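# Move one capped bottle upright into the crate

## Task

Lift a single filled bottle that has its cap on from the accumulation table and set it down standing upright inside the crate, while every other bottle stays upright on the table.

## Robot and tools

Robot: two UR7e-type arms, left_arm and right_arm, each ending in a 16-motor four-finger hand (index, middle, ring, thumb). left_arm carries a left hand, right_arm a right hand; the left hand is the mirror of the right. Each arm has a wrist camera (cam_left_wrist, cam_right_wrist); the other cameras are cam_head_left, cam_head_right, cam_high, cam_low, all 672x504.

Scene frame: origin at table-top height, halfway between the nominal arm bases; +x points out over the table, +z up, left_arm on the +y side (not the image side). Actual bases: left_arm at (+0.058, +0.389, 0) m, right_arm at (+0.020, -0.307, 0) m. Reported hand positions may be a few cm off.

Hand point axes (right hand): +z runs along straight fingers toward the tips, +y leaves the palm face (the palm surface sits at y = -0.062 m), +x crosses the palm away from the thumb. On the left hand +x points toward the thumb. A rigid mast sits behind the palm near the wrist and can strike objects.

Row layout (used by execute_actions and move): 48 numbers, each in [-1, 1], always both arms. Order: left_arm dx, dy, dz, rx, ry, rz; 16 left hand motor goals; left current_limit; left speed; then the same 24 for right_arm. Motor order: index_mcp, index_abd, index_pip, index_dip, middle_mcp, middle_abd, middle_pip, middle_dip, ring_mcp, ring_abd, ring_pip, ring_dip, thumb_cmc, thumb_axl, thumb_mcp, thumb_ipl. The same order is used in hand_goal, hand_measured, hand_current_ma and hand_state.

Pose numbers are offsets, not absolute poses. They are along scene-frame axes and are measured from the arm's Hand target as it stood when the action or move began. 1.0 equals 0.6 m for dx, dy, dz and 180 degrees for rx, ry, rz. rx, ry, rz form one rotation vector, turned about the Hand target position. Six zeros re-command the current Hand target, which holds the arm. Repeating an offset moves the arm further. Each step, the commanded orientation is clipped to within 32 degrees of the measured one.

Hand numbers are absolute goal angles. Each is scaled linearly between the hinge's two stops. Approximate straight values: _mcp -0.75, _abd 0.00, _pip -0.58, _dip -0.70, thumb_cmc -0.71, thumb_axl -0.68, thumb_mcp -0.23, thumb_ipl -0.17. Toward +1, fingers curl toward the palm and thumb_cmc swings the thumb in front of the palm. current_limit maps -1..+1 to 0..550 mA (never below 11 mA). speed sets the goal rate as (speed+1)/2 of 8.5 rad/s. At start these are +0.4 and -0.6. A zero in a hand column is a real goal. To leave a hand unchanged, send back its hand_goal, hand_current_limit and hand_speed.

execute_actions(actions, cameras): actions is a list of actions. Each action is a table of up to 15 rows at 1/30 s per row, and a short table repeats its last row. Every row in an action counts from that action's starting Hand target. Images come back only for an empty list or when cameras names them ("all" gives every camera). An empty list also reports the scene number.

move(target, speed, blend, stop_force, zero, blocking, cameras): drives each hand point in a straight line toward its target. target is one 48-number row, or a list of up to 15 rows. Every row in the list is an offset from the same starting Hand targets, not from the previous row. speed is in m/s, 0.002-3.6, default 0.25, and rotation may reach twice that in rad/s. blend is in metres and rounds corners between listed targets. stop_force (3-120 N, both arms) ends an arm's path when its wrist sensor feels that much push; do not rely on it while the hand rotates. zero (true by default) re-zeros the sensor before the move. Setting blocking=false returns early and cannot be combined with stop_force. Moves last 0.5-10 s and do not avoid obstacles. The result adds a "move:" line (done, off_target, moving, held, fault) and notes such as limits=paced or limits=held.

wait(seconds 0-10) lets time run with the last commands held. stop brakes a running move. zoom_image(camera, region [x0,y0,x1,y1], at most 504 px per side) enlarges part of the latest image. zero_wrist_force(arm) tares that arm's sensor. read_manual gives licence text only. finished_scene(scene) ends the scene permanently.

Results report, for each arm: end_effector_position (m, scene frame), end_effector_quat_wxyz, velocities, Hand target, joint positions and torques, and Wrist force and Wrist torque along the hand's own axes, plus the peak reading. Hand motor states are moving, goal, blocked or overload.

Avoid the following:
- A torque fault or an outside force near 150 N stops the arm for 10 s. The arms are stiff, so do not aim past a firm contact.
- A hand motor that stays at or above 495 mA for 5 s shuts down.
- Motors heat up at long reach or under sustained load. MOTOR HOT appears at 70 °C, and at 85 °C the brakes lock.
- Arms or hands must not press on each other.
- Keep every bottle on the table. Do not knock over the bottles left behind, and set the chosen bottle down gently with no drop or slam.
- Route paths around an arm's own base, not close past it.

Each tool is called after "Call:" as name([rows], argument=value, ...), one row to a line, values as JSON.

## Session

Call:
execute_actions(actions=[])

Scene clock: 0.00 s.
left_arm: end_effector_position=(+0.8407, +0.2762, +0.1858) hand_goal=(-0.754, +0.000, -0.576, -0.696, -0.754, +0.000, -0.576, -0.696, -0.754, +0.000, -0.576, -0.696, -0.714, -0.678, -0.226, -0.168) hand_measured=(-0.754, +0.000, -0.576, -0.696, -0.754, +0.000, -0.576, -0.696, -0.754, +0.000, -0.576, -0.696, -0.714, -0.678, -0.226, -0.168) hand_current_ma=(+0, +0, +0, +0, +0, +0, +0, +0, +0, +0, +0, +0, +0, +0, +0, +0) hand_state=(goal, goal, goal, goal, goal, goal, goal, goal, goal, goal, goal, goal, goal, goal, goal, goal) hand_current_limit=0.40 hand_speed=-0.60 end_effector_quat_wxyz=(-0.008, +0.894, -0.437, -0.096) | right_arm: end_effector_position=(+0.3326, -0.9658, +0.3546) hand_goal=(-0.754, +0.000, -0.576, -0.696, -0.754, +0.000, -0.576, -0.696, -0.754, +0.000, -0.576, -0.696, -0.714, -0.678, -0.226, -0.168) hand_measured=(-0.754, +0.000, -0.576, -0.696, -0.754, +0.000, -0.576, -0.696, -0.754, +0.000, -0.576, -0.696, -0.714, -0.678, -0.226, -0.168) hand_current_ma=(+0, +0, +0, +0, +0, +0, +0, +0, +0, +0, +0, +0, +0, +0, +0, +0) hand_state=(goal, goal, goal, goal, goal, goal, goal, goal, goal, goal, goal, goal, goal, goal, goal, goal) hand_current_limit=0.40 hand_speed=-0.60 end_effector_quat_wxyz=(+0.313, +0.482, -0.435, +0.694)
Joint positions: left_arm=[3.196 -2.694 -0.246 -1.93 1.682 -3.733] | right_arm=[-1.262 -1.05 1.788 -4.039 -1.495 1.893]
Joint velocities: within noise
Joint torques (N m): no reading
Wrist force (N): no reading
Wrist torque (N m): no reading
Wrist force, peak (N): no reading
Hand target: left_arm +0.8407, +0.2762, +0.1858; -0.008, +0.894, -0.437, -0.096 | right_arm +0.3326, -0.9658, +0.3546; +0.313, +0.482, -0.435, +0.694

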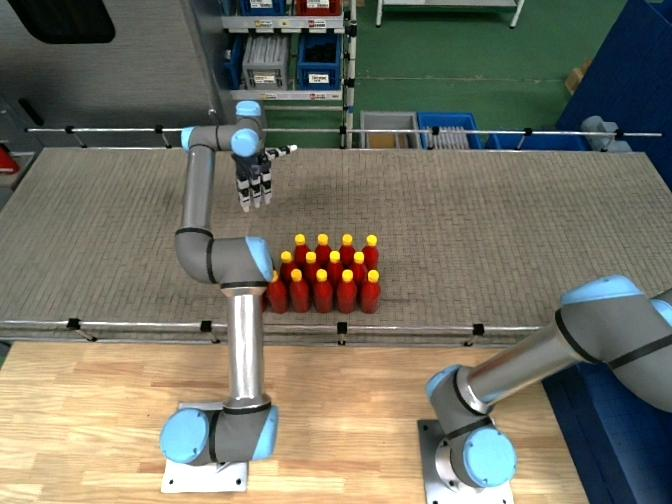

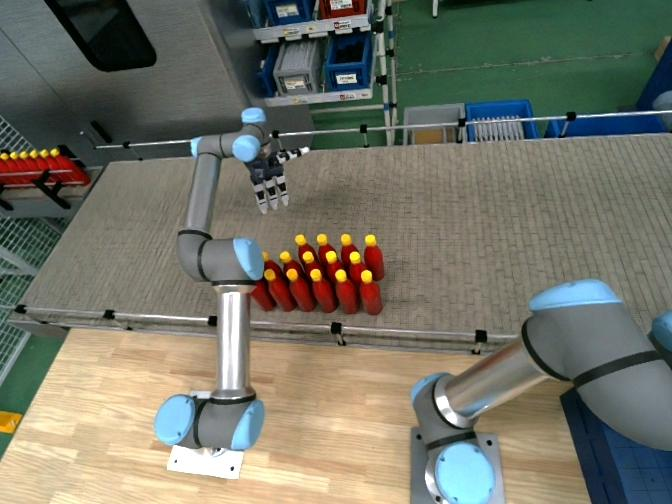

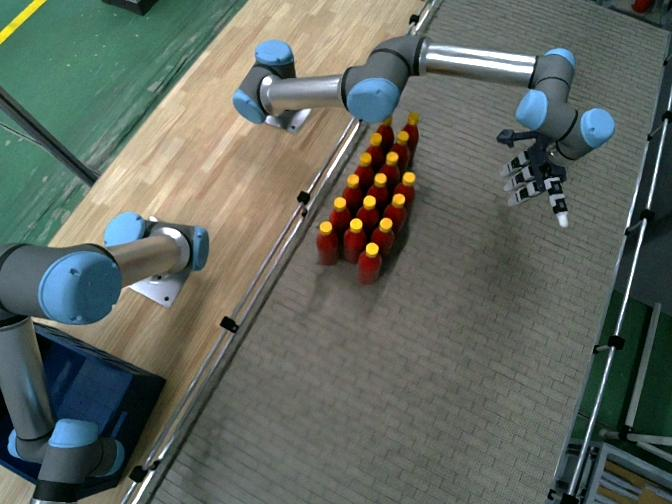

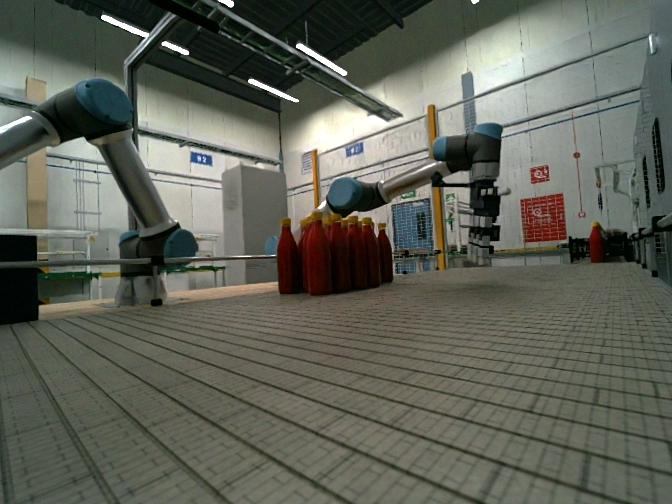

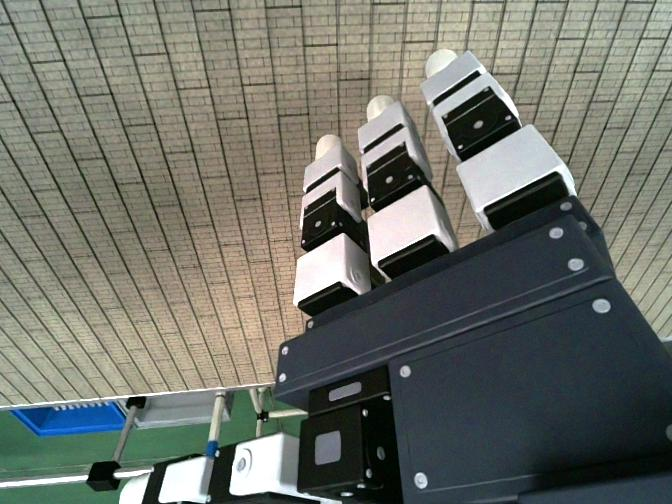

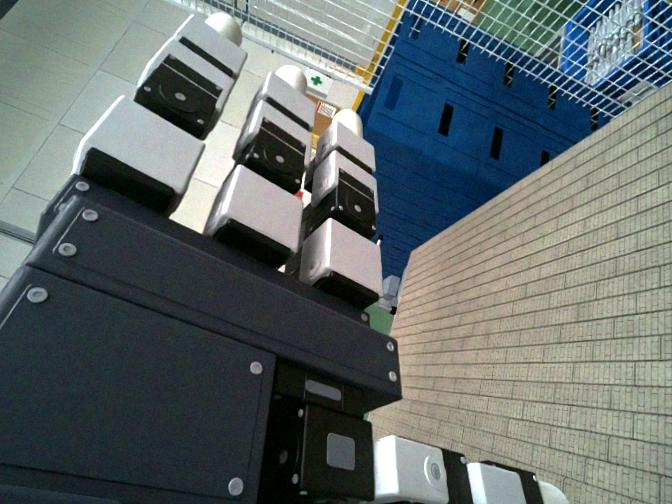

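Call:
zoom_image(camera="cam_high", region=[300, 100, 440, 300])

Call:
zoom_image(camera="cam_head_left", region=[240, 220, 400, 330])

Call:
zoom_image(camera="cam_low", region=[260, 200, 410, 310])

Call:
zoom_image(camera="cam_high", region=[0, 250, 240, 504])

Scaled by 2.520 from the camera's 672x504 image, which has a finer 960x720 frame.

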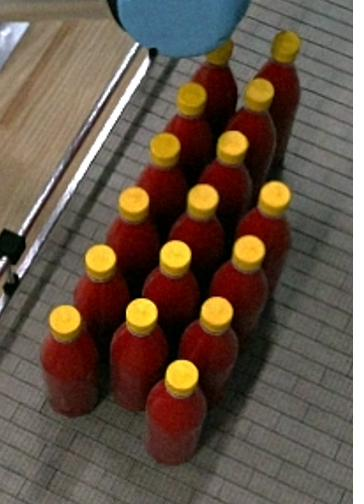

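Scaled by 3.150 from the camera's 672x504 image, which has a finer 960x720 frame.

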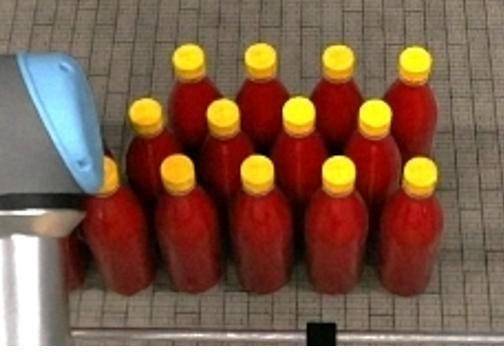

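Scaled by 3.360 from the camera's 672x504 image, which has a finer 960x720 frame.

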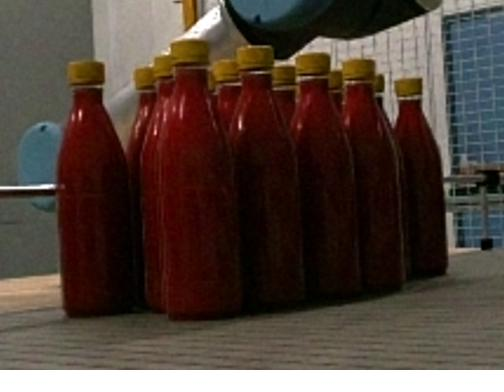

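Scaled by 1.984 from the camera's 672x504 image, which has a finer 960x720 frame.

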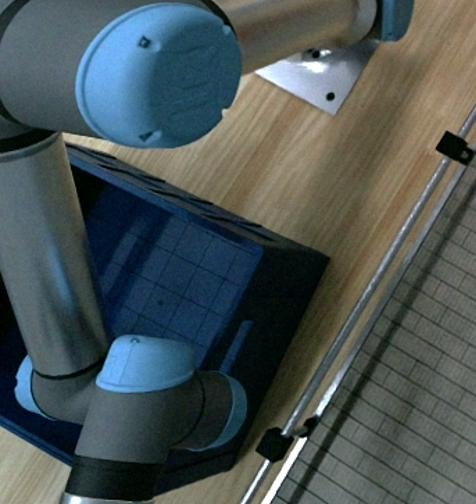

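Call:
move([
  [0,0,0,0,0,0,-0.754,0,-0.576,-0.696,-0.754,0,-0.576,-0.696,-0.754,0,-0.576,-0.696,-0.714,-0.678,-0.226,-0.168,0.4,-0.6,0,0,0.12,0,0,0,0.055,0,-0.358,-0.551,0.055,0,-0.358,-0.551,0.616,0,0.007,-0.261,0.571,-0.677,-0.326,-0.1135,0.4,-0.6],
  [0,0,0,0,0,0,-0.754,0,-0.576,-0.696,-0.754,0,-0.576,-0.696,-0.754,0,-0.576,-0.696,-0.714,-0.678,-0.226,-0.168,0.4,-0.6,0.1967,0.3262,0.08,0.0768,0.3912,0.1585,0.055,0,-0.358,-0.551,0.055,0,-0.358,-0.551,0.616,0,0.007,-0.261,0.571,-0.677,-0.326,-0.1135,0.4,-0.6],
], speed=0.3, blend=[0.03,0], cameras=["cam_high"])

Call:
zoom_image(camera="cam_high", region=[0, 250, 240, 504])

Scene clock: 76.67 s.
left_arm: end_effector_position=(+0.8407, +0.2762, +0.1858) hand_goal=(-0.754, +0.000, -0.576, -0.696, -0.754, +0.000, -0.576, -0.696, -0.754, +0.000, -0.576, -0.696, -0.714, -0.678, -0.226, -0.168) hand_measured=(-0.754, +0.000, -0.576, -0.696, -0.754, +0.000, -0.576, -0.696, -0.754, +0.000, -0.576, -0.696, -0.714, -0.678, -0.224, -0.168) hand_current_ma=(+2, +0, -2, +0, +2, +0, -2, +0, +2, +0, -2, +0, -1, +2, +7, +1) hand_state=(goal, goal, goal, goal, goal, goal, goal, goal, goal, goal, goal, goal, goal, goal, goal, goal) hand_current_limit=0.40 hand_speed=-0.60 end_effector_quat_wxyz=(-0.008, +0.894, -0.437, -0.096) | right_arm: end_effector_position=(+0.4506, -0.7701, +0.4026) hand_goal=(+0.054, +0.000, -0.358, -0.552, +0.054, +0.000, -0.358, -0.552, +0.616, +0.000, +0.006, -0.262, +0.570, -0.678, -0.326, -0.114) hand_measured=(+0.048, -0.002, -0.360, -0.556, +0.048, -0.002, -0.360, -0.554, +0.612, -0.002, +0.004, -0.264, +0.556, -0.678, -0.324, -0.116) hand_current_ma=(-7, -1, -1, -3, -6, -1, -1, -2, -4, -1, -2, -2, -23, +0, +2, -2) hand_state=(goal, goal, goal, goal, goal, goal, goal, goal, goal, goal, goal, goal, goal, goal, goal, goal) hand_current_limit=0.40 hand_speed=-0.60 end_effector_quat_wxyz=(+0.278, +0.906, -0.128, +0.291)
Joint positions: left_arm=[3.196 -2.694 -0.246 -1.93 1.682 -3.733] | right_arm=[-0.931 -1.568 1.896 -2.728 -1.57 0.948]
Joint torques (N m): left_arm=[-0.15 63.23 21.07 2.4 -0.08 0] | right_arm=[8.61 -34.61 -35.81 -1.51 -2.64 -1.49]
Wrist force (N): left_arm=[-0.1 0.1 -0.1] | right_arm=[-0.2 0.1 0.7]
Wrist torque (N m): left_arm=[0.02 0.01 -0.01] | right_arm=[0.14 0.08 0.17]
Wrist force, peak (N): left_arm=[0.1 0.0 0.5] | right_arm=[-1.7 0.4 -0.2]
Hand target: left_arm +0.8407, +0.2762, +0.1858; -0.008, +0.894, -0.437, -0.096 | right_arm +0.4507, -0.7701, +0.4026; +0.278, +0.906, -0.128, +0.291
Off the commanded pose: left_arm 0.000 m, 0 deg | right_arm 0.000 m, 0 deg.
move: done
Images, in order (width x height): cam_high 672x504.

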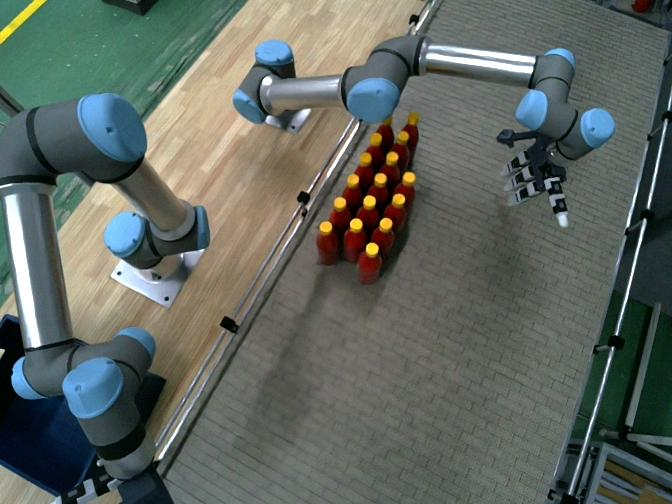

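Scaled by 1.984 from the camera's 672x504 image, which has a finer 960x720 frame.

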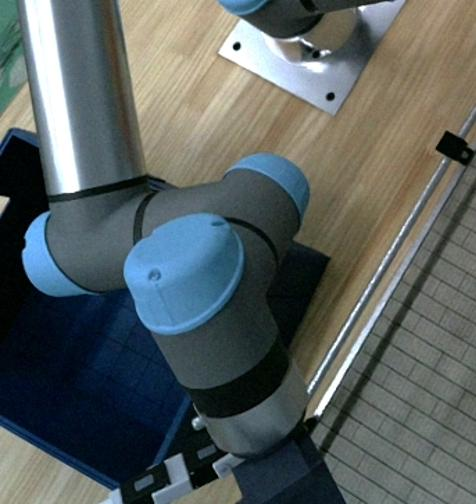

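Call:
move(target=[0,0,0,0,0,0,-0.754,0,-0.576,-0.696,-0.754,0,-0.576,-0.696,-0.754,0,-0.576,-0.696,-0.714,-0.678,-0.226,-0.168,0.4,-0.6,0.061,0.4862,-0.0043,0.0735,0.2720,0.3814,0.055,0,-0.358,-0.551,0.055,0,-0.358,-0.551,0.616,0,0.007,-0.261,0.571,-0.677,-0.326,-0.1135,0.4,-0.6], speed=0.35, cameras=["cam_high"])

Call:
zoom_image(camera="cam_high", region=[0, 250, 240, 504])

Call:
move([
  [0,0,0,0,0,0,-0.754,0,-0.576,-0.696,-0.754,0,-0.576,-0.696,-0.754,0,-0.576,-0.696,-0.714,-0.678,-0.226,-0.168,0.4,-0.6,-0.1187,-0.1828,0.0955,-0.1682,0.1092,0,0.055,0,-0.358,-0.551,0.055,0,-0.358,-0.551,0.616,0,0.007,-0.261,0.571,-0.677,-0.326,-0.1135,0.4,-0.6],
  [0,0,0,0,0,0,-0.754,0,-0.576,-0.696,-0.754,0,-0.576,-0.696,-0.754,0,-0.576,-0.696,-0.714,-0.678,-0.226,-0.168,0.4,-0.6,-0.1825,-0.2813,0.2902,-0.3284,0.2132,0,0.055,0,-0.358,-0.551,0.055,0,-0.358,-0.551,0.616,0,0.007,-0.261,0.571,-0.677,-0.326,-0.1135,0.4,-0.6],
  [0,0,0,0,0,0,-0.754,0,-0.576,-0.696,-0.754,0,-0.576,-0.696,-0.754,0,-0.576,-0.696,-0.714,-0.678,-0.226,-0.168,0.4,-0.6,-0.1862,-0.2868,0.4428,-0.4352,0.2826,0,0.055,0,-0.358,-0.551,0.055,0,-0.358,-0.551,0.616,0,0.007,-0.261,0.571,-0.677,-0.326,-0.1135,0.4,-0.6],
  [0,0,0,0,0,0,-0.754,0,-0.576,-0.696,-0.754,0,-0.576,-0.696,-0.754,0,-0.576,-0.696,-0.714,-0.678,-0.226,-0.168,0.4,-0.6,-0.1572,-0.2422,0.586,-0.5420,0.3519,0,0.055,0,-0.358,-0.551,0.055,0,-0.358,-0.551,0.616,0,0.007,-0.261,0.571,-0.677,-0.326,-0.1135,0.4,-0.6],
], speed=0.4, blend=[0.03,0.03,0.03,0])

Scene clock: 106.43 s.
left_arm: end_effector_position=(+0.8407, +0.2762, +0.1858) hand_goal=(-0.754, +0.000, -0.576, -0.696, -0.754, +0.000, -0.576, -0.696, -0.754, +0.000, -0.576, -0.696, -0.714, -0.678, -0.226, -0.168) hand_measured=(-0.754, +0.000, -0.576, -0.696, -0.754, +0.000, -0.576, -0.696, -0.754, +0.000, -0.576, -0.696, -0.714, -0.678, -0.224, -0.168) hand_current_ma=(+2, +0, -2, +0, +2, +0, -2, +0, +2, +0, -2, +0, -1, +2, +7, +1) hand_state=(goal, goal, goal, goal, goal, goal, goal, goal, goal, goal, goal, goal, goal, goal, goal, goal) hand_current_limit=0.40 hand_speed=-0.60 end_effector_quat_wxyz=(-0.008, +0.894, -0.437, -0.096) | right_arm: end_effector_position=(+0.4872, -0.4784, +0.4000) hand_goal=(+0.054, +0.000, -0.358, -0.552, +0.054, +0.000, -0.358, -0.552, +0.616, +0.000, +0.006, -0.262, +0.570, -0.678, -0.326, -0.114) hand_measured=(+0.046, -0.002, -0.360, -0.556, +0.048, -0.002, -0.360, -0.554, +0.608, -0.002, +0.004, -0.264, +0.568, -0.678, -0.324, -0.116) hand_current_ma=(-9, -1, -1, -3, -8, -1, -1, -2, -10, -1, -2, -2, -2, +0, +2, -1) hand_state=(goal, goal, goal, goal, goal, goal, goal, goal, goal, goal, goal, goal, goal, goal, goal, goal) hand_current_limit=0.40 hand_speed=-0.60 end_effector_quat_wxyz=(+0.000, +0.879, +0.477, +0.000)
Joint positions: left_arm=[3.196 -2.694 -0.246 -1.93 1.682 -3.733] | right_arm=[-0.604 -1.781 1.65 -1.44 -1.571 -0.001]
Joint torques (N m): left_arm=[-0.57 62.49 21.97 2.31 0 0.2] | right_arm=[7.57 -6.19 -36.6 -0.94 -2.23 -1.18]
Wrist force (N): left_arm=[-0.1 0.1 0.2] | right_arm=[-0.3 1.0 0.6]
Wrist torque (N m): left_arm=[0.00 0.01 -0.01] | right_arm=[0.30 0.11 0.09]
Wrist force, peak (N): left_arm=[0.0 -0.5 -0.3] | right_arm=[-0.4 1.0 1.2]
Hand target: left_arm +0.8407, +0.2762, +0.1858; -0.008, +0.894, -0.437, -0.096 | right_arm +0.4873, -0.4783, +0.4000; +0.000, +0.879, +0.478, +0.000
Off the commanded pose: left_arm 0.000 m, 0 deg | right_arm 0.000 m, 0 deg.
move: done
Images, in order (width x height): cam_high 672x504.

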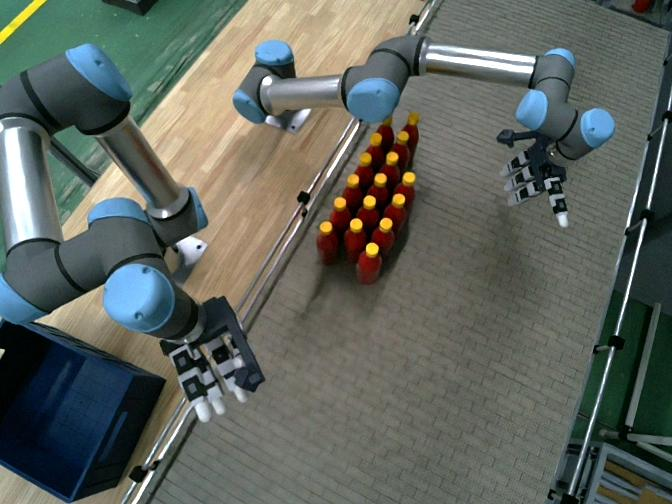

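Scaled by 1.984 from the camera's 672x504 image, which has a finer 960x720 frame.

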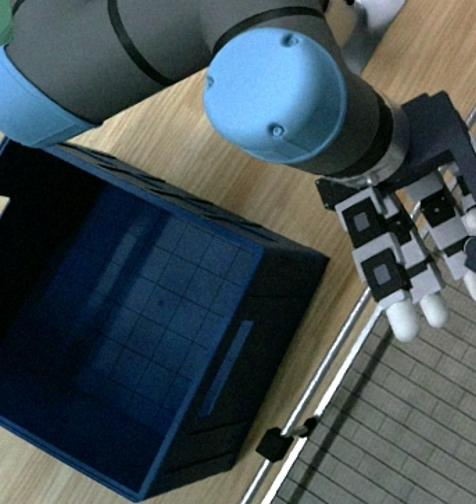

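Scene clock: 109.80 s.
left_arm: end_effector_position=(+0.8407, +0.2762, +0.1858) hand_goal=(-0.754, +0.000, -0.576, -0.696, -0.754, +0.000, -0.576, -0.696, -0.754, +0.000, -0.576, -0.696, -0.714, -0.678, -0.226, -0.168) hand_measured=(-0.754, +0.000, -0.576, -0.696, -0.754, +0.000, -0.576, -0.696, -0.754, +0.000, -0.576, -0.696, -0.714, -0.678, -0.224, -0.168) hand_current_ma=(+2, +0, -2, +0, +2, +0, -2, +0, +2, +0, -2, +0, -1, +2, +7, +1) hand_state=(goal, goal, goal, goal, goal, goal, goal, goal, goal, goal, goal, goal, goal, goal, goal, goal) hand_current_limit=0.40 hand_speed=-0.60 end_effector_quat_wxyz=(-0.008, +0.894, -0.437, -0.096) | right_arm: end_effector_position=(+0.3929, -0.6237, +0.7516) hand_goal=(+0.054, +0.000, -0.358, -0.552, +0.054, +0.000, -0.358, -0.552, +0.616, +0.000, +0.006, -0.262, +0.570, -0.678, -0.326, -0.114) hand_measured=(+0.056, +0.002, -0.360, -0.556, +0.056, +0.002, -0.360, -0.554, +0.618, +0.000, +0.004, -0.264, +0.576, -0.678, -0.326, -0.116) hand_current_ma=(+1, +1, -1, -3, +1, +1, -1, -2, +1, +0, -1, -2, +8, +0, +0, -1) hand_state=(goal, goal, goal, goal, goal, goal, goal, goal, goal, goal, goal, goal, goal, goal, goal, goal) hand_current_limit=0.40 hand_speed=-0.60 end_effector_quat_wxyz=(-0.405, -0.463, -0.252, +0.747)
Joint positions: left_arm=[3.196 -2.694 -0.246 -1.93 1.682 -3.733] | right_arm=[-0.604 -1.781 1.649 -1.435 -3.601 0.003]
Joint torques (N m): left_arm=[-0.94 63.62 20.7 2.46 -0.01 0.28] | right_arm=[-7.5 -6.37 -36.9 -4.11 -4.31 -1.14]
Wrist force (N): left_arm=[0.2 0.0 0.1] | right_arm=[2.1 -1.3 -0.4]
Wrist torque (N m): left_arm=[0.00 -0.03 0.01] | right_arm=[-0.22 0.03 0.02]
Wrist force, peak (N): left_arm=[-0.5 -0.3 -0.1] | right_arm=[2.5 -1.5 -0.2]
Hand target: left_arm +0.8407, +0.2762, +0.1858; -0.008, +0.894, -0.437, -0.096 | right_arm +0.3929, -0.6237, +0.7516; -0.405, -0.463, -0.252, +0.747
Off the commanded pose: left_arm 0.000 m, 0 deg | right_arm 0.000 m, 0 deg.
move: done

Call:
move([
  [0,0,0,0,0,0,-0.754,0,-0.576,-0.696,-0.754,0,-0.576,-0.696,-0.754,0,-0.576,-0.696,-0.714,-0.678,-0.226,-0.168,0.4,-0.6,0.0882,-0.0573,-0.2467,0.1508,0.2322,0,0.055,0,-0.358,-0.551,0.055,0,-0.358,-0.551,0.616,0,0.007,-0.261,0.571,-0.677,-0.326,-0.1135,0.4,-0.6],
  [0,0,0,0,0,0,-0.754,0,-0.576,-0.696,-0.754,0,-0.576,-0.696,-0.754,0,-0.576,-0.696,-0.714,-0.678,-0.226,-0.168,0.4,-0.6,0.0362,-0.0235,-0.501,0.2924,0.4504,0,0.055,0,-0.358,-0.551,0.055,0,-0.358,-0.551,0.616,0,0.007,-0.261,0.571,-0.677,-0.326,-0.1135,0.4,-0.6],
], speed=0.4, blend=[0.03,0])

Call:
move(target=[0,0,0,0,0,0,-0.754,0,-0.576,-0.696,-0.754,0,-0.576,-0.696,-0.754,0,-0.576,-0.696,-0.714,-0.678,-0.226,-0.168,0.4,-0.6,0.143,0.927,-0.1517,0.0309,-0.0246,0.3519,0.055,0,-0.358,-0.551,0.055,0,-0.358,-0.551,0.616,0,0.007,-0.261,0.571,-0.677,-0.326,-0.1135,0.4,-0.6], speed=0.3, cameras=["all"])

Call:
zoom_image(camera="cam_low", region=[230, 110, 380, 310])

Call:
zoom_image(camera="cam_high", region=[270, 180, 420, 300])

Scene clock: 124.83 s.
left_arm: end_effector_position=(+0.8407, +0.2762, +0.1858) hand_goal=(-0.754, +0.000, -0.576, -0.696, -0.754, +0.000, -0.576, -0.696, -0.754, +0.000, -0.576, -0.696, -0.714, -0.678, -0.226, -0.168) hand_measured=(-0.754, +0.000, -0.576, -0.696, -0.754, +0.000, -0.576, -0.696, -0.754, +0.000, -0.576, -0.696, -0.714, -0.678, -0.224, -0.168) hand_current_ma=(+2, +0, -2, +0, +2, +0, -2, +0, +2, +0, -2, +0, -1, +2, +7, +1) hand_state=(goal, goal, goal, goal, goal, goal, goal, goal, goal, goal, goal, goal, goal, goal, goal, goal) hand_current_limit=0.40 hand_speed=-0.60 end_effector_quat_wxyz=(-0.008, +0.894, -0.437, -0.096) | right_arm: end_effector_position=(+0.4147, -0.6378, +0.4510) hand_goal=(+0.054, +0.000, -0.358, -0.552, +0.054, +0.000, -0.358, -0.552, +0.616, +0.000, +0.006, -0.262, +0.570, -0.678, -0.326, -0.114) hand_measured=(+0.058, +0.002, -0.360, -0.556, +0.058, +0.002, -0.360, -0.554, +0.616, +0.000, +0.004, -0.264, +0.572, -0.678, -0.326, -0.116) hand_current_ma=(+5, +1, -1, -3, +4, +1, -1, -2, +0, +0, -1, -2, +2, +0, +0, -1) hand_state=(goal, goal, goal, goal, goal, goal, goal, goal, goal, goal, goal, goal, goal, goal, goal, goal) hand_current_limit=0.40 hand_speed=-0.60 end_effector_quat_wxyz=(-0.077, +0.005, +0.725, -0.684)
Joint positions: left_arm=[3.196 -2.694 -0.246 -1.93 1.682 -3.733] | right_arm=[-0.604 -1.516 1.357 0.274 -3.602 -0.001]
Joint torques (N m): left_arm=[0.27 62.83 20.82 2.38 0.14 0.4] | right_arm=[-8.04 -16.29 -34.45 1.29 -2.09 1.31]
Wrist force (N): left_arm=[0.0 0.0 0.2] | right_arm=[0.3 1.4 0.3]
Wrist torque (N m): left_arm=[-0.02 0.01 0.00] | right_arm=[0.13 0.14 0.08]
Wrist force, peak (N): left_arm=[-0.5 0.0 0.2] | right_arm=[2.5 -1.5 -0.4]
Hand target: left_arm +0.8407, +0.2762, +0.1858; -0.008, +0.894, -0.437, -0.096 | right_arm +0.4147, -0.6378, +0.4510; -0.077, +0.005, +0.725, -0.684
Off the commanded pose: left_arm 0.000 m, 0 deg | right_arm 0.000 m, 0 deg.
move: done

Scene clock: 127.47 s.
left_arm: end_effector_position=(+0.8407, +0.2762, +0.1858) hand_goal=(-0.754, +0.000, -0.576, -0.696, -0.754, +0.000, -0.576, -0.696, -0.754, +0.000, -0.576, -0.696, -0.714, -0.678, -0.226, -0.168) hand_measured=(-0.754, +0.000, -0.576, -0.696, -0.754, +0.000, -0.576, -0.696, -0.754, +0.000, -0.576, -0.696, -0.714, -0.678, -0.224, -0.168) hand_current_ma=(+2, +0, -2, +0, +2, +0, -2, +0, +2, +0, -2, +0, -1, +2, +7, +1) hand_state=(goal, goal, goal, goal, goal, goal, goal, goal, goal, goal, goal, goal, goal, goal, goal, goal) hand_current_limit=0.40 hand_speed=-0.60 end_effector_quat_wxyz=(-0.008, +0.894, -0.437, -0.096) | right_arm: end_effector_position=(+0.5004, -0.0818, +0.3600) hand_goal=(+0.054, +0.000, -0.358, -0.552, +0.054, +0.000, -0.358, -0.552, +0.616, +0.000, +0.006, -0.262, +0.570, -0.678, -0.326, -0.114) hand_measured=(+0.058, +0.002, -0.360, -0.556, +0.058, +0.002, -0.360, -0.554, +0.616, +0.000, +0.004, -0.264, +0.572, -0.678, -0.326, -0.116) hand_current_ma=(+5, +1, -1, -3, +4, +1, -1, -2, +0, +0, -1, -2, +1, +0, +0, -1) hand_state=(goal, goal, goal, goal, goal, goal, goal, goal, goal, goal, goal, goal, goal, goal, goal, goal) hand_current_limit=0.40 hand_speed=-0.60 end_effector_quat_wxyz=(+0.320, -0.355, +0.653, -0.588)
Joint positions: left_arm=[3.196 -2.694 -0.246 -1.93 1.682 -3.733] | right_arm=[0.513 -1.473 1.524 0.182 -3.608 0.21]
Joint torques (N m): left_arm=[0.54 62.95 20.17 2.8 -0.09 0.51] | right_arm=[8.85 -19.45 -35.18 -1.66 -2.12 -1.34]
Wrist force (N): left_arm=[-0.2 -0.1 0.1] | right_arm=[0.4 1.0 0.6]
Wrist torque (N m): left_arm=[-0.02 0.02 -0.02] | right_arm=[0.06 0.11 0.29]
Wrist force, peak (N): left_arm=[-0.4 0.0 0.1] | right_arm=[0.1 1.2 1.8]
Hand target: left_arm +0.8407, +0.2762, +0.1858; -0.008, +0.894, -0.437, -0.096 | right_arm +0.5005, -0.0816, +0.3600; +0.320, -0.355, +0.653, -0.588
Off the commanded pose: left_arm 0.000 m, 0 deg | right_arm 0.000 m, 0 deg.
move: done

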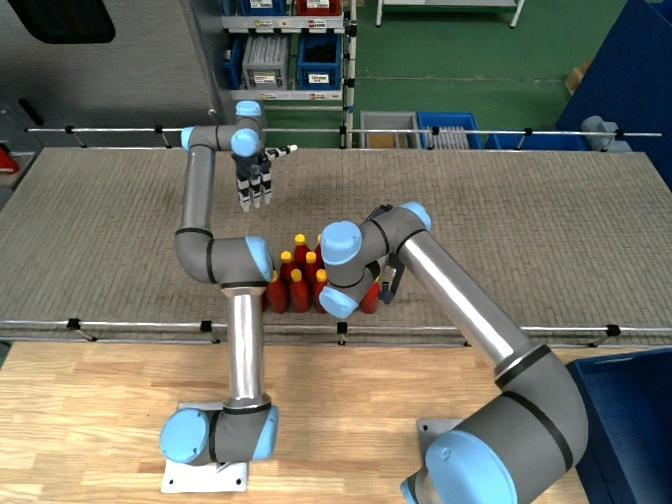

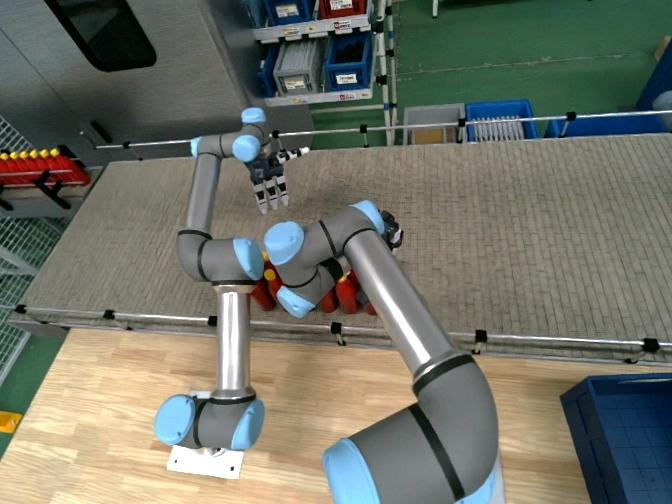

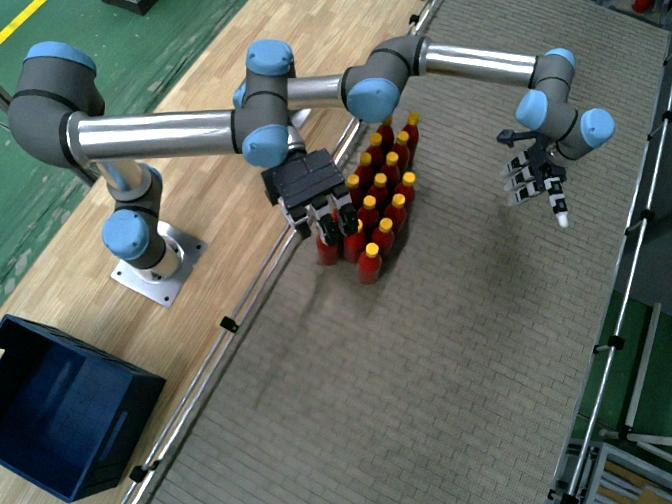

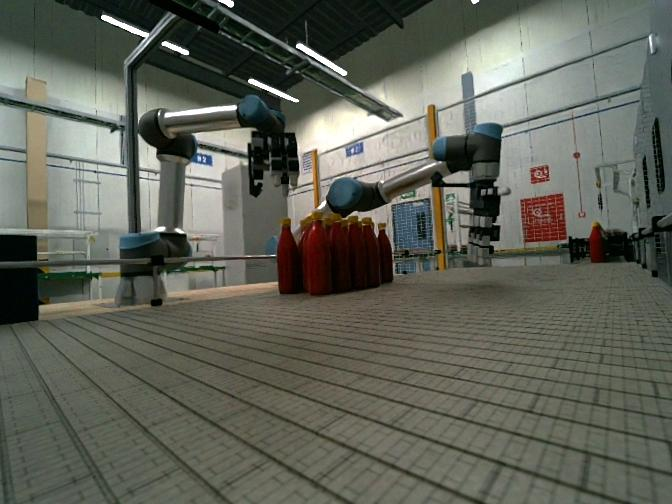

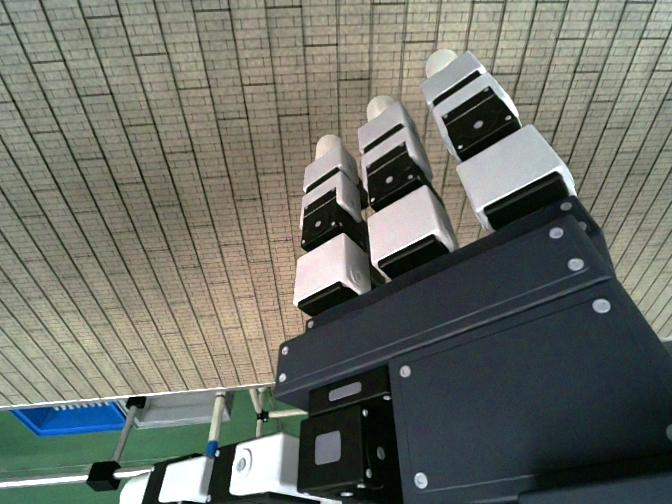

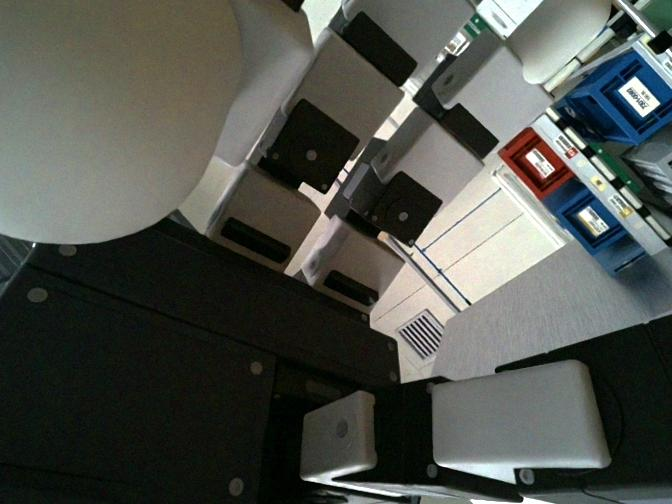

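Scaled by 2.520 from the camera's 672x504 image, which has a finer 960x720 frame.

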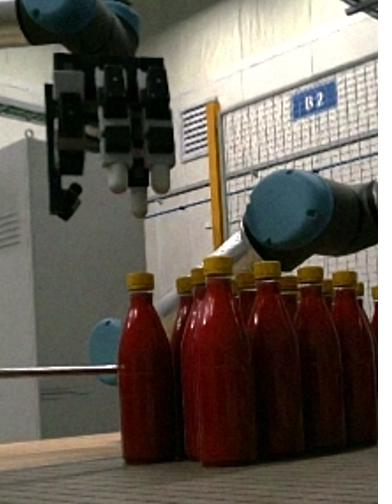

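Scaled by 3.360 from the camera's 672x504 image, which has a finer 960x720 frame.

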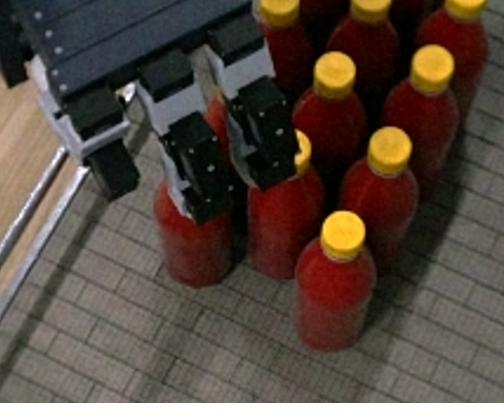

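Call:
move(target=[0,0,0,0,0,0,-0.754,0,-0.576,-0.696,-0.754,0,-0.576,-0.696,-0.754,0,-0.576,-0.696,-0.714,-0.678,-0.226,-0.168,0.4,-0.6,0,0,-0.2,0,0,0,0.055,0,-0.358,-0.551,0.055,0,-0.358,-0.551,0.616,0,0.007,-0.261,0.571,-0.677,-0.326,-0.1135,0.4,-0.6], speed=0.12, cameras=["cam_low","cam_right_wrist"])

Call:
zoom_image(camera="cam_right_wrist", region=[372, 0, 672, 225])

Call:
zoom_image(camera="cam_low", region=[240, 160, 360, 250])

Scene clock: 149.87 s.
left_arm: end_effector_position=(+0.8407, +0.2762, +0.1858) hand_goal=(-0.754, +0.000, -0.576, -0.696, -0.754, +0.000, -0.576, -0.696, -0.754, +0.000, -0.576, -0.696, -0.714, -0.678, -0.226, -0.168) hand_measured=(-0.754, +0.000, -0.576, -0.696, -0.754, +0.000, -0.576, -0.696, -0.754, +0.000, -0.576, -0.696, -0.714, -0.678, -0.224, -0.168) hand_current_ma=(+2, +0, -2, +0, +2, +0, -2, +0, +2, +0, -2, +0, -1, +2, +7, +1) hand_state=(goal, goal, goal, goal, goal, goal, goal, goal, goal, goal, goal, goal, goal, goal, goal, goal) hand_current_limit=0.40 hand_speed=-0.60 end_effector_quat_wxyz=(-0.008, +0.894, -0.437, -0.096) | right_arm: end_effector_position=(+0.5005, -0.0816, +0.2401) hand_goal=(+0.054, +0.000, -0.358, -0.552, +0.054, +0.000, -0.358, -0.552, +0.616, +0.000, +0.006, -0.262, +0.570, -0.678, -0.326, -0.114) hand_measured=(+0.058, +0.002, -0.360, -0.556, +0.058, +0.002, -0.360, -0.554, +0.616, +0.000, +0.004, -0.264, +0.572, -0.678, -0.326, -0.116) hand_current_ma=(+5, +1, -1, -3, +4, +1, -1, -2, +0, +0, -1, -2, +1, +0, +0, -1) hand_state=(goal, goal, goal, goal, goal, goal, goal, goal, goal, goal, goal, goal, goal, goal, goal, goal) hand_current_limit=0.40 hand_speed=-0.60 end_effector_quat_wxyz=(+0.320, -0.355, +0.653, -0.588)
Joint positions: left_arm=[3.196 -2.694 -0.246 -1.93 1.682 -3.733] | right_arm=[0.513 -1.415 1.772 -0.123 -3.608 0.21]
Joint torques (N m): left_arm=[-0.3 63.47 20.1 2.49 0.05 0.31] | right_arm=[8.81 -19.77 -11 -1.52 -1.92 -1.26]
Wrist force (N): left_arm=[-0.3 0.0 0.0] | right_arm=[0.4 0.8 0.5]
Wrist torque (N m): left_arm=[0.00 0.04 -0.03] | right_arm=[0.08 0.12 0.29]
Wrist force, peak (N): left_arm=[-0.3 -0.4 0.2] | right_arm=[0.3 1.6 0.7]
Hand target: left_arm +0.8407, +0.2762, +0.1858; -0.008, +0.894, -0.437, -0.096 | right_arm +0.5005, -0.0816, +0.2400; +0.320, -0.355, +0.653, -0.588
Off the commanded pose: left_arm 0.000 m, 0 deg | right_arm 0.000 m, 0 deg.
move: done
Images, in order (width x height): cam_low 672x504, cam_right_wrist 672x504.

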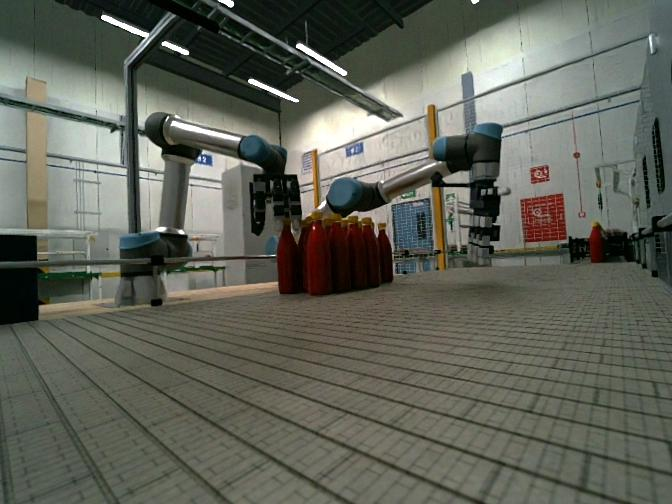

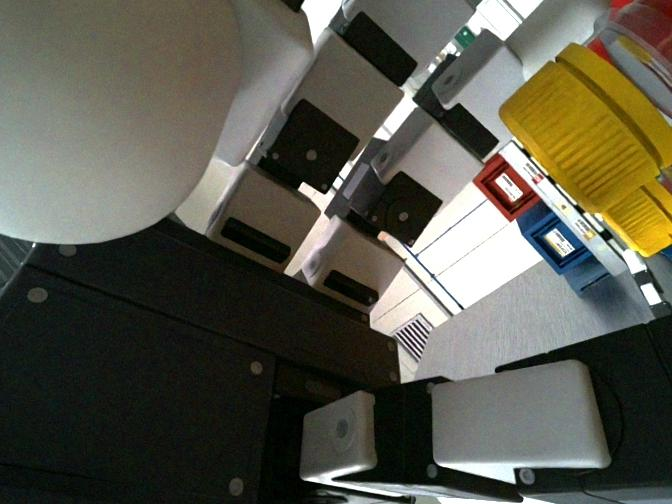

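Scaled by 1.680 from the camera's 672x504 image, which has a finer 960x720 frame.

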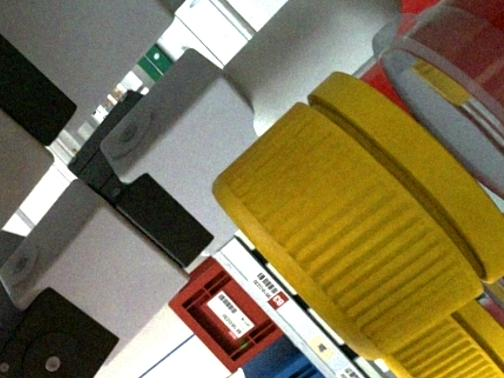

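Scaled by 4.200 from the camera's 672x504 image, which has a finer 960x720 frame.

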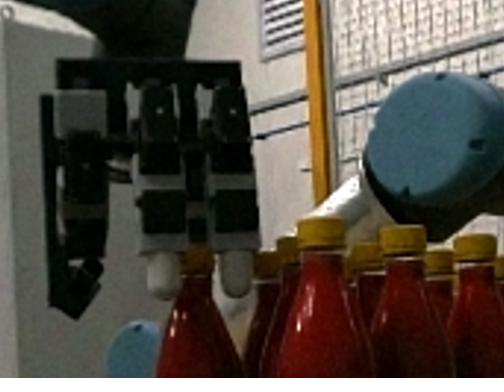

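Call:
move([
  [0,0,0,0,0,0,-0.754,0,-0.576,-0.696,-0.754,0,-0.576,-0.696,-0.754,0,-0.576,-0.696,-0.714,-0.678,-0.226,-0.168,0.4,-0.6,0,0,0.19,0,0,0,0.055,0,-0.358,-0.551,0.055,0,-0.358,-0.551,0.616,0,0.007,-0.261,0.571,-0.677,-0.326,-0.1135,0.4,-0.6],
  [0,0,0,0,0,0,-0.754,0,-0.576,-0.696,-0.754,0,-0.576,-0.696,-0.754,0,-0.576,-0.696,-0.714,-0.678,-0.226,-0.168,0.4,-0.6,0.2272,0.0712,0.19,0,0,0.2944,0.055,0,-0.358,-0.551,0.055,0,-0.358,-0.551,0.616,0,0.007,-0.261,0.571,-0.677,-0.326,-0.1135,0.4,-0.6],
  [0,0,0,0,0,0,-0.754,0,-0.576,-0.696,-0.754,0,-0.576,-0.696,-0.754,0,-0.576,-0.696,-0.714,-0.678,-0.226,-0.168,0.4,-0.6,0.2272,0.0712,0,0,0,0.2944,0.055,0,-0.358,-0.551,0.055,0,-0.358,-0.551,0.616,0,0.007,-0.261,0.571,-0.677,-0.326,-0.1135,0.4,-0.6],
], speed=[0.15,0.25,0.12], blend=[0.01,0.01,0], cameras=["cam_low","cam_right_wrist","cam_high"])

Call:
zoom_image(camera="cam_right_wrist", region=[372, 0, 672, 225])

Call:
zoom_image(camera="cam_high", region=[290, 160, 440, 300])

Call:
zoom_image(camera="cam_low", region=[240, 160, 390, 300])

Scene clock: 215.73 s.
left_arm: end_effector_position=(+0.8407, +0.2762, +0.1858) hand_goal=(-0.754, +0.000, -0.576, -0.696, -0.754, +0.000, -0.576, -0.696, -0.754, +0.000, -0.576, -0.696, -0.714, -0.678, -0.226, -0.168) hand_measured=(-0.754, +0.000, -0.576, -0.696, -0.754, +0.000, -0.576, -0.696, -0.754, +0.000, -0.576, -0.696, -0.714, -0.678, -0.224, -0.168) hand_current_ma=(+2, +0, -2, +0, +2, +0, -2, +0, +2, +0, -2, +0, -1, +2, +7, +1) hand_state=(goal, goal, goal, goal, goal, goal, goal, goal, goal, goal, goal, goal, goal, goal, goal, goal) hand_current_limit=0.40 hand_speed=-0.60 end_effector_quat_wxyz=(-0.008, +0.894, -0.437, -0.096) | right_arm: end_effector_position=(+0.6368, -0.0389, +0.2401) hand_goal=(+0.054, +0.000, -0.358, -0.552, +0.054, +0.000, -0.358, -0.552, +0.616, +0.000, +0.006, -0.262, +0.570, -0.678, -0.326, -0.114) hand_measured=(+0.058, +0.002, -0.360, -0.556, +0.058, +0.002, -0.360, -0.554, +0.616, +0.000, +0.004, -0.264, +0.572, -0.678, -0.326, -0.116) hand_current_ma=(+5, +1, -1, -3, +4, +1, -1, -2, -1, +0, -1, -2, +1, +0, +0, -1) hand_state=(goal, goal, goal, goal, goal, goal, goal, goal, goal, goal, goal, goal, goal, goal, goal, goal) hand_current_limit=0.40 hand_speed=-0.60 end_effector_quat_wxyz=(-0.549, +0.609, -0.426, +0.383)
Joint positions: left_arm=[3.196 -2.694 -0.246 -1.93 1.682 -3.733] | right_arm=[0.062 -1.397 1.744 -0.24 -4.972 -0.027]
Joint torques (N m): left_arm=[0.45 62.44 19.54 2.59 -0.04 0.62] | right_arm=[0.75 -22.02 -13.52 -2.91 -1.03 1.43]
Wrist force (N): left_arm=[-0.2 0.1 -0.1] | right_arm=[0.2 1.2 0.1]
Wrist torque (N m): left_arm=[0.02 0.01 -0.02] | right_arm=[0.14 0.13 0.16]
Wrist force, peak (N): left_arm=[-0.4 -0.4 0.0] | right_arm=[0.1 2.1 0.7]
Hand target: left_arm +0.8407, +0.2762, +0.1858; -0.008, +0.894, -0.437, -0.096 | right_arm +0.6368, -0.0388, +0.2400; -0.549, +0.609, -0.426, +0.383
Off the commanded pose: left_arm 0.000 m, 0 deg | right_arm 0.000 m, 0 deg.
move: done
Images, in order (width x height): cam_high 672x504, cam_low 672x504, cam_right_wrist 672x504.

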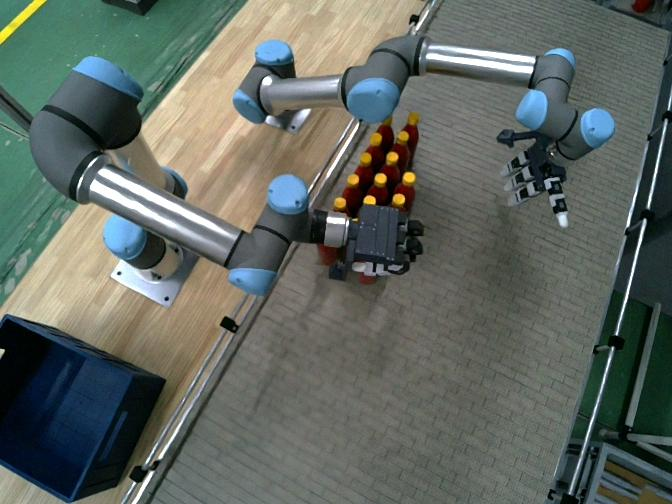

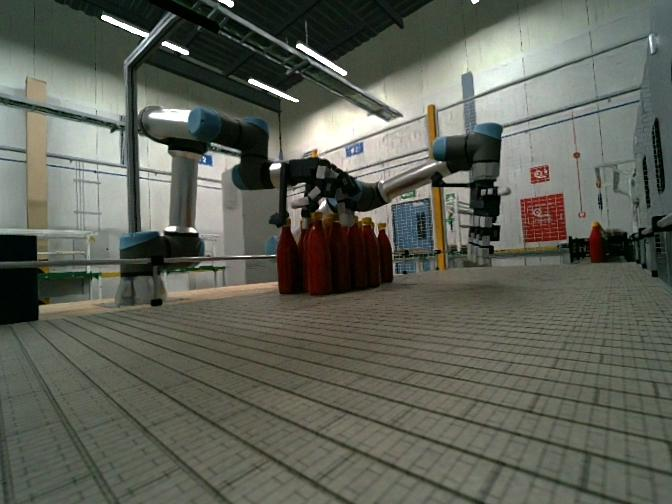

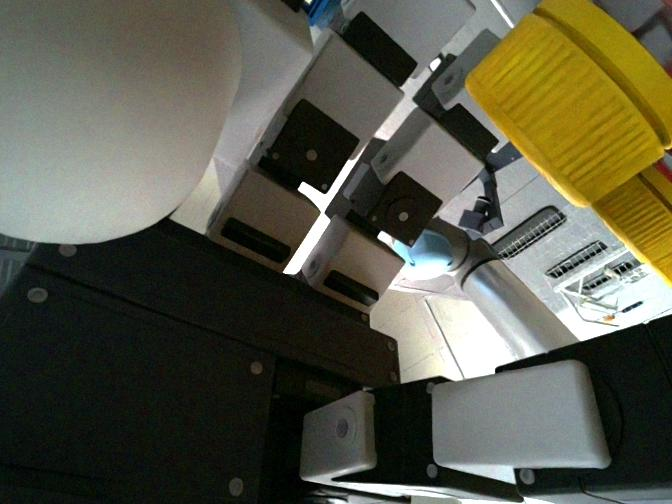

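Scaled by 1.680 from the camera's 672x504 image, which has a finer 960x720 frame.

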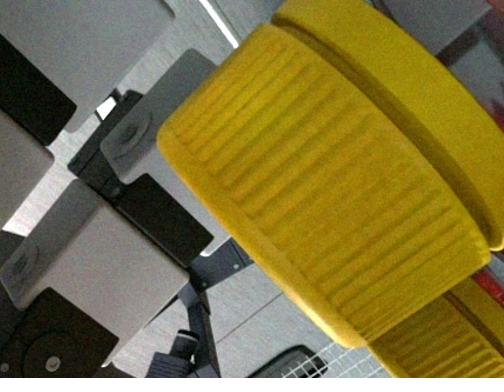

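Scaled by 3.360 from the camera's 672x504 image, which has a finer 960x720 frame.

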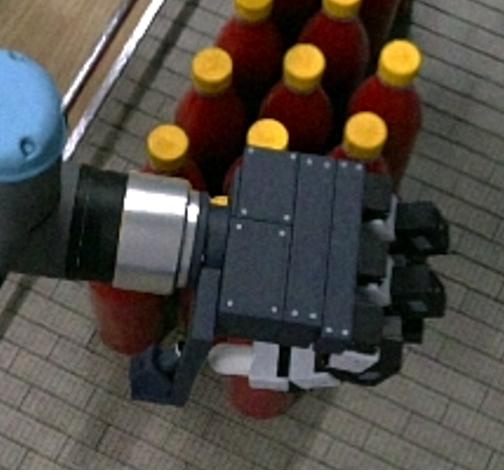

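Scaled by 3.360 from the camera's 672x504 image, which has a finer 960x720 frame.

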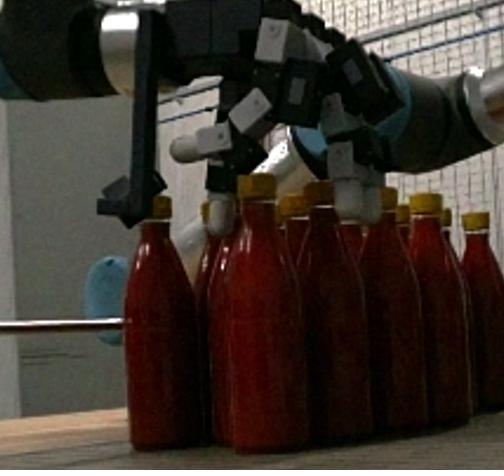

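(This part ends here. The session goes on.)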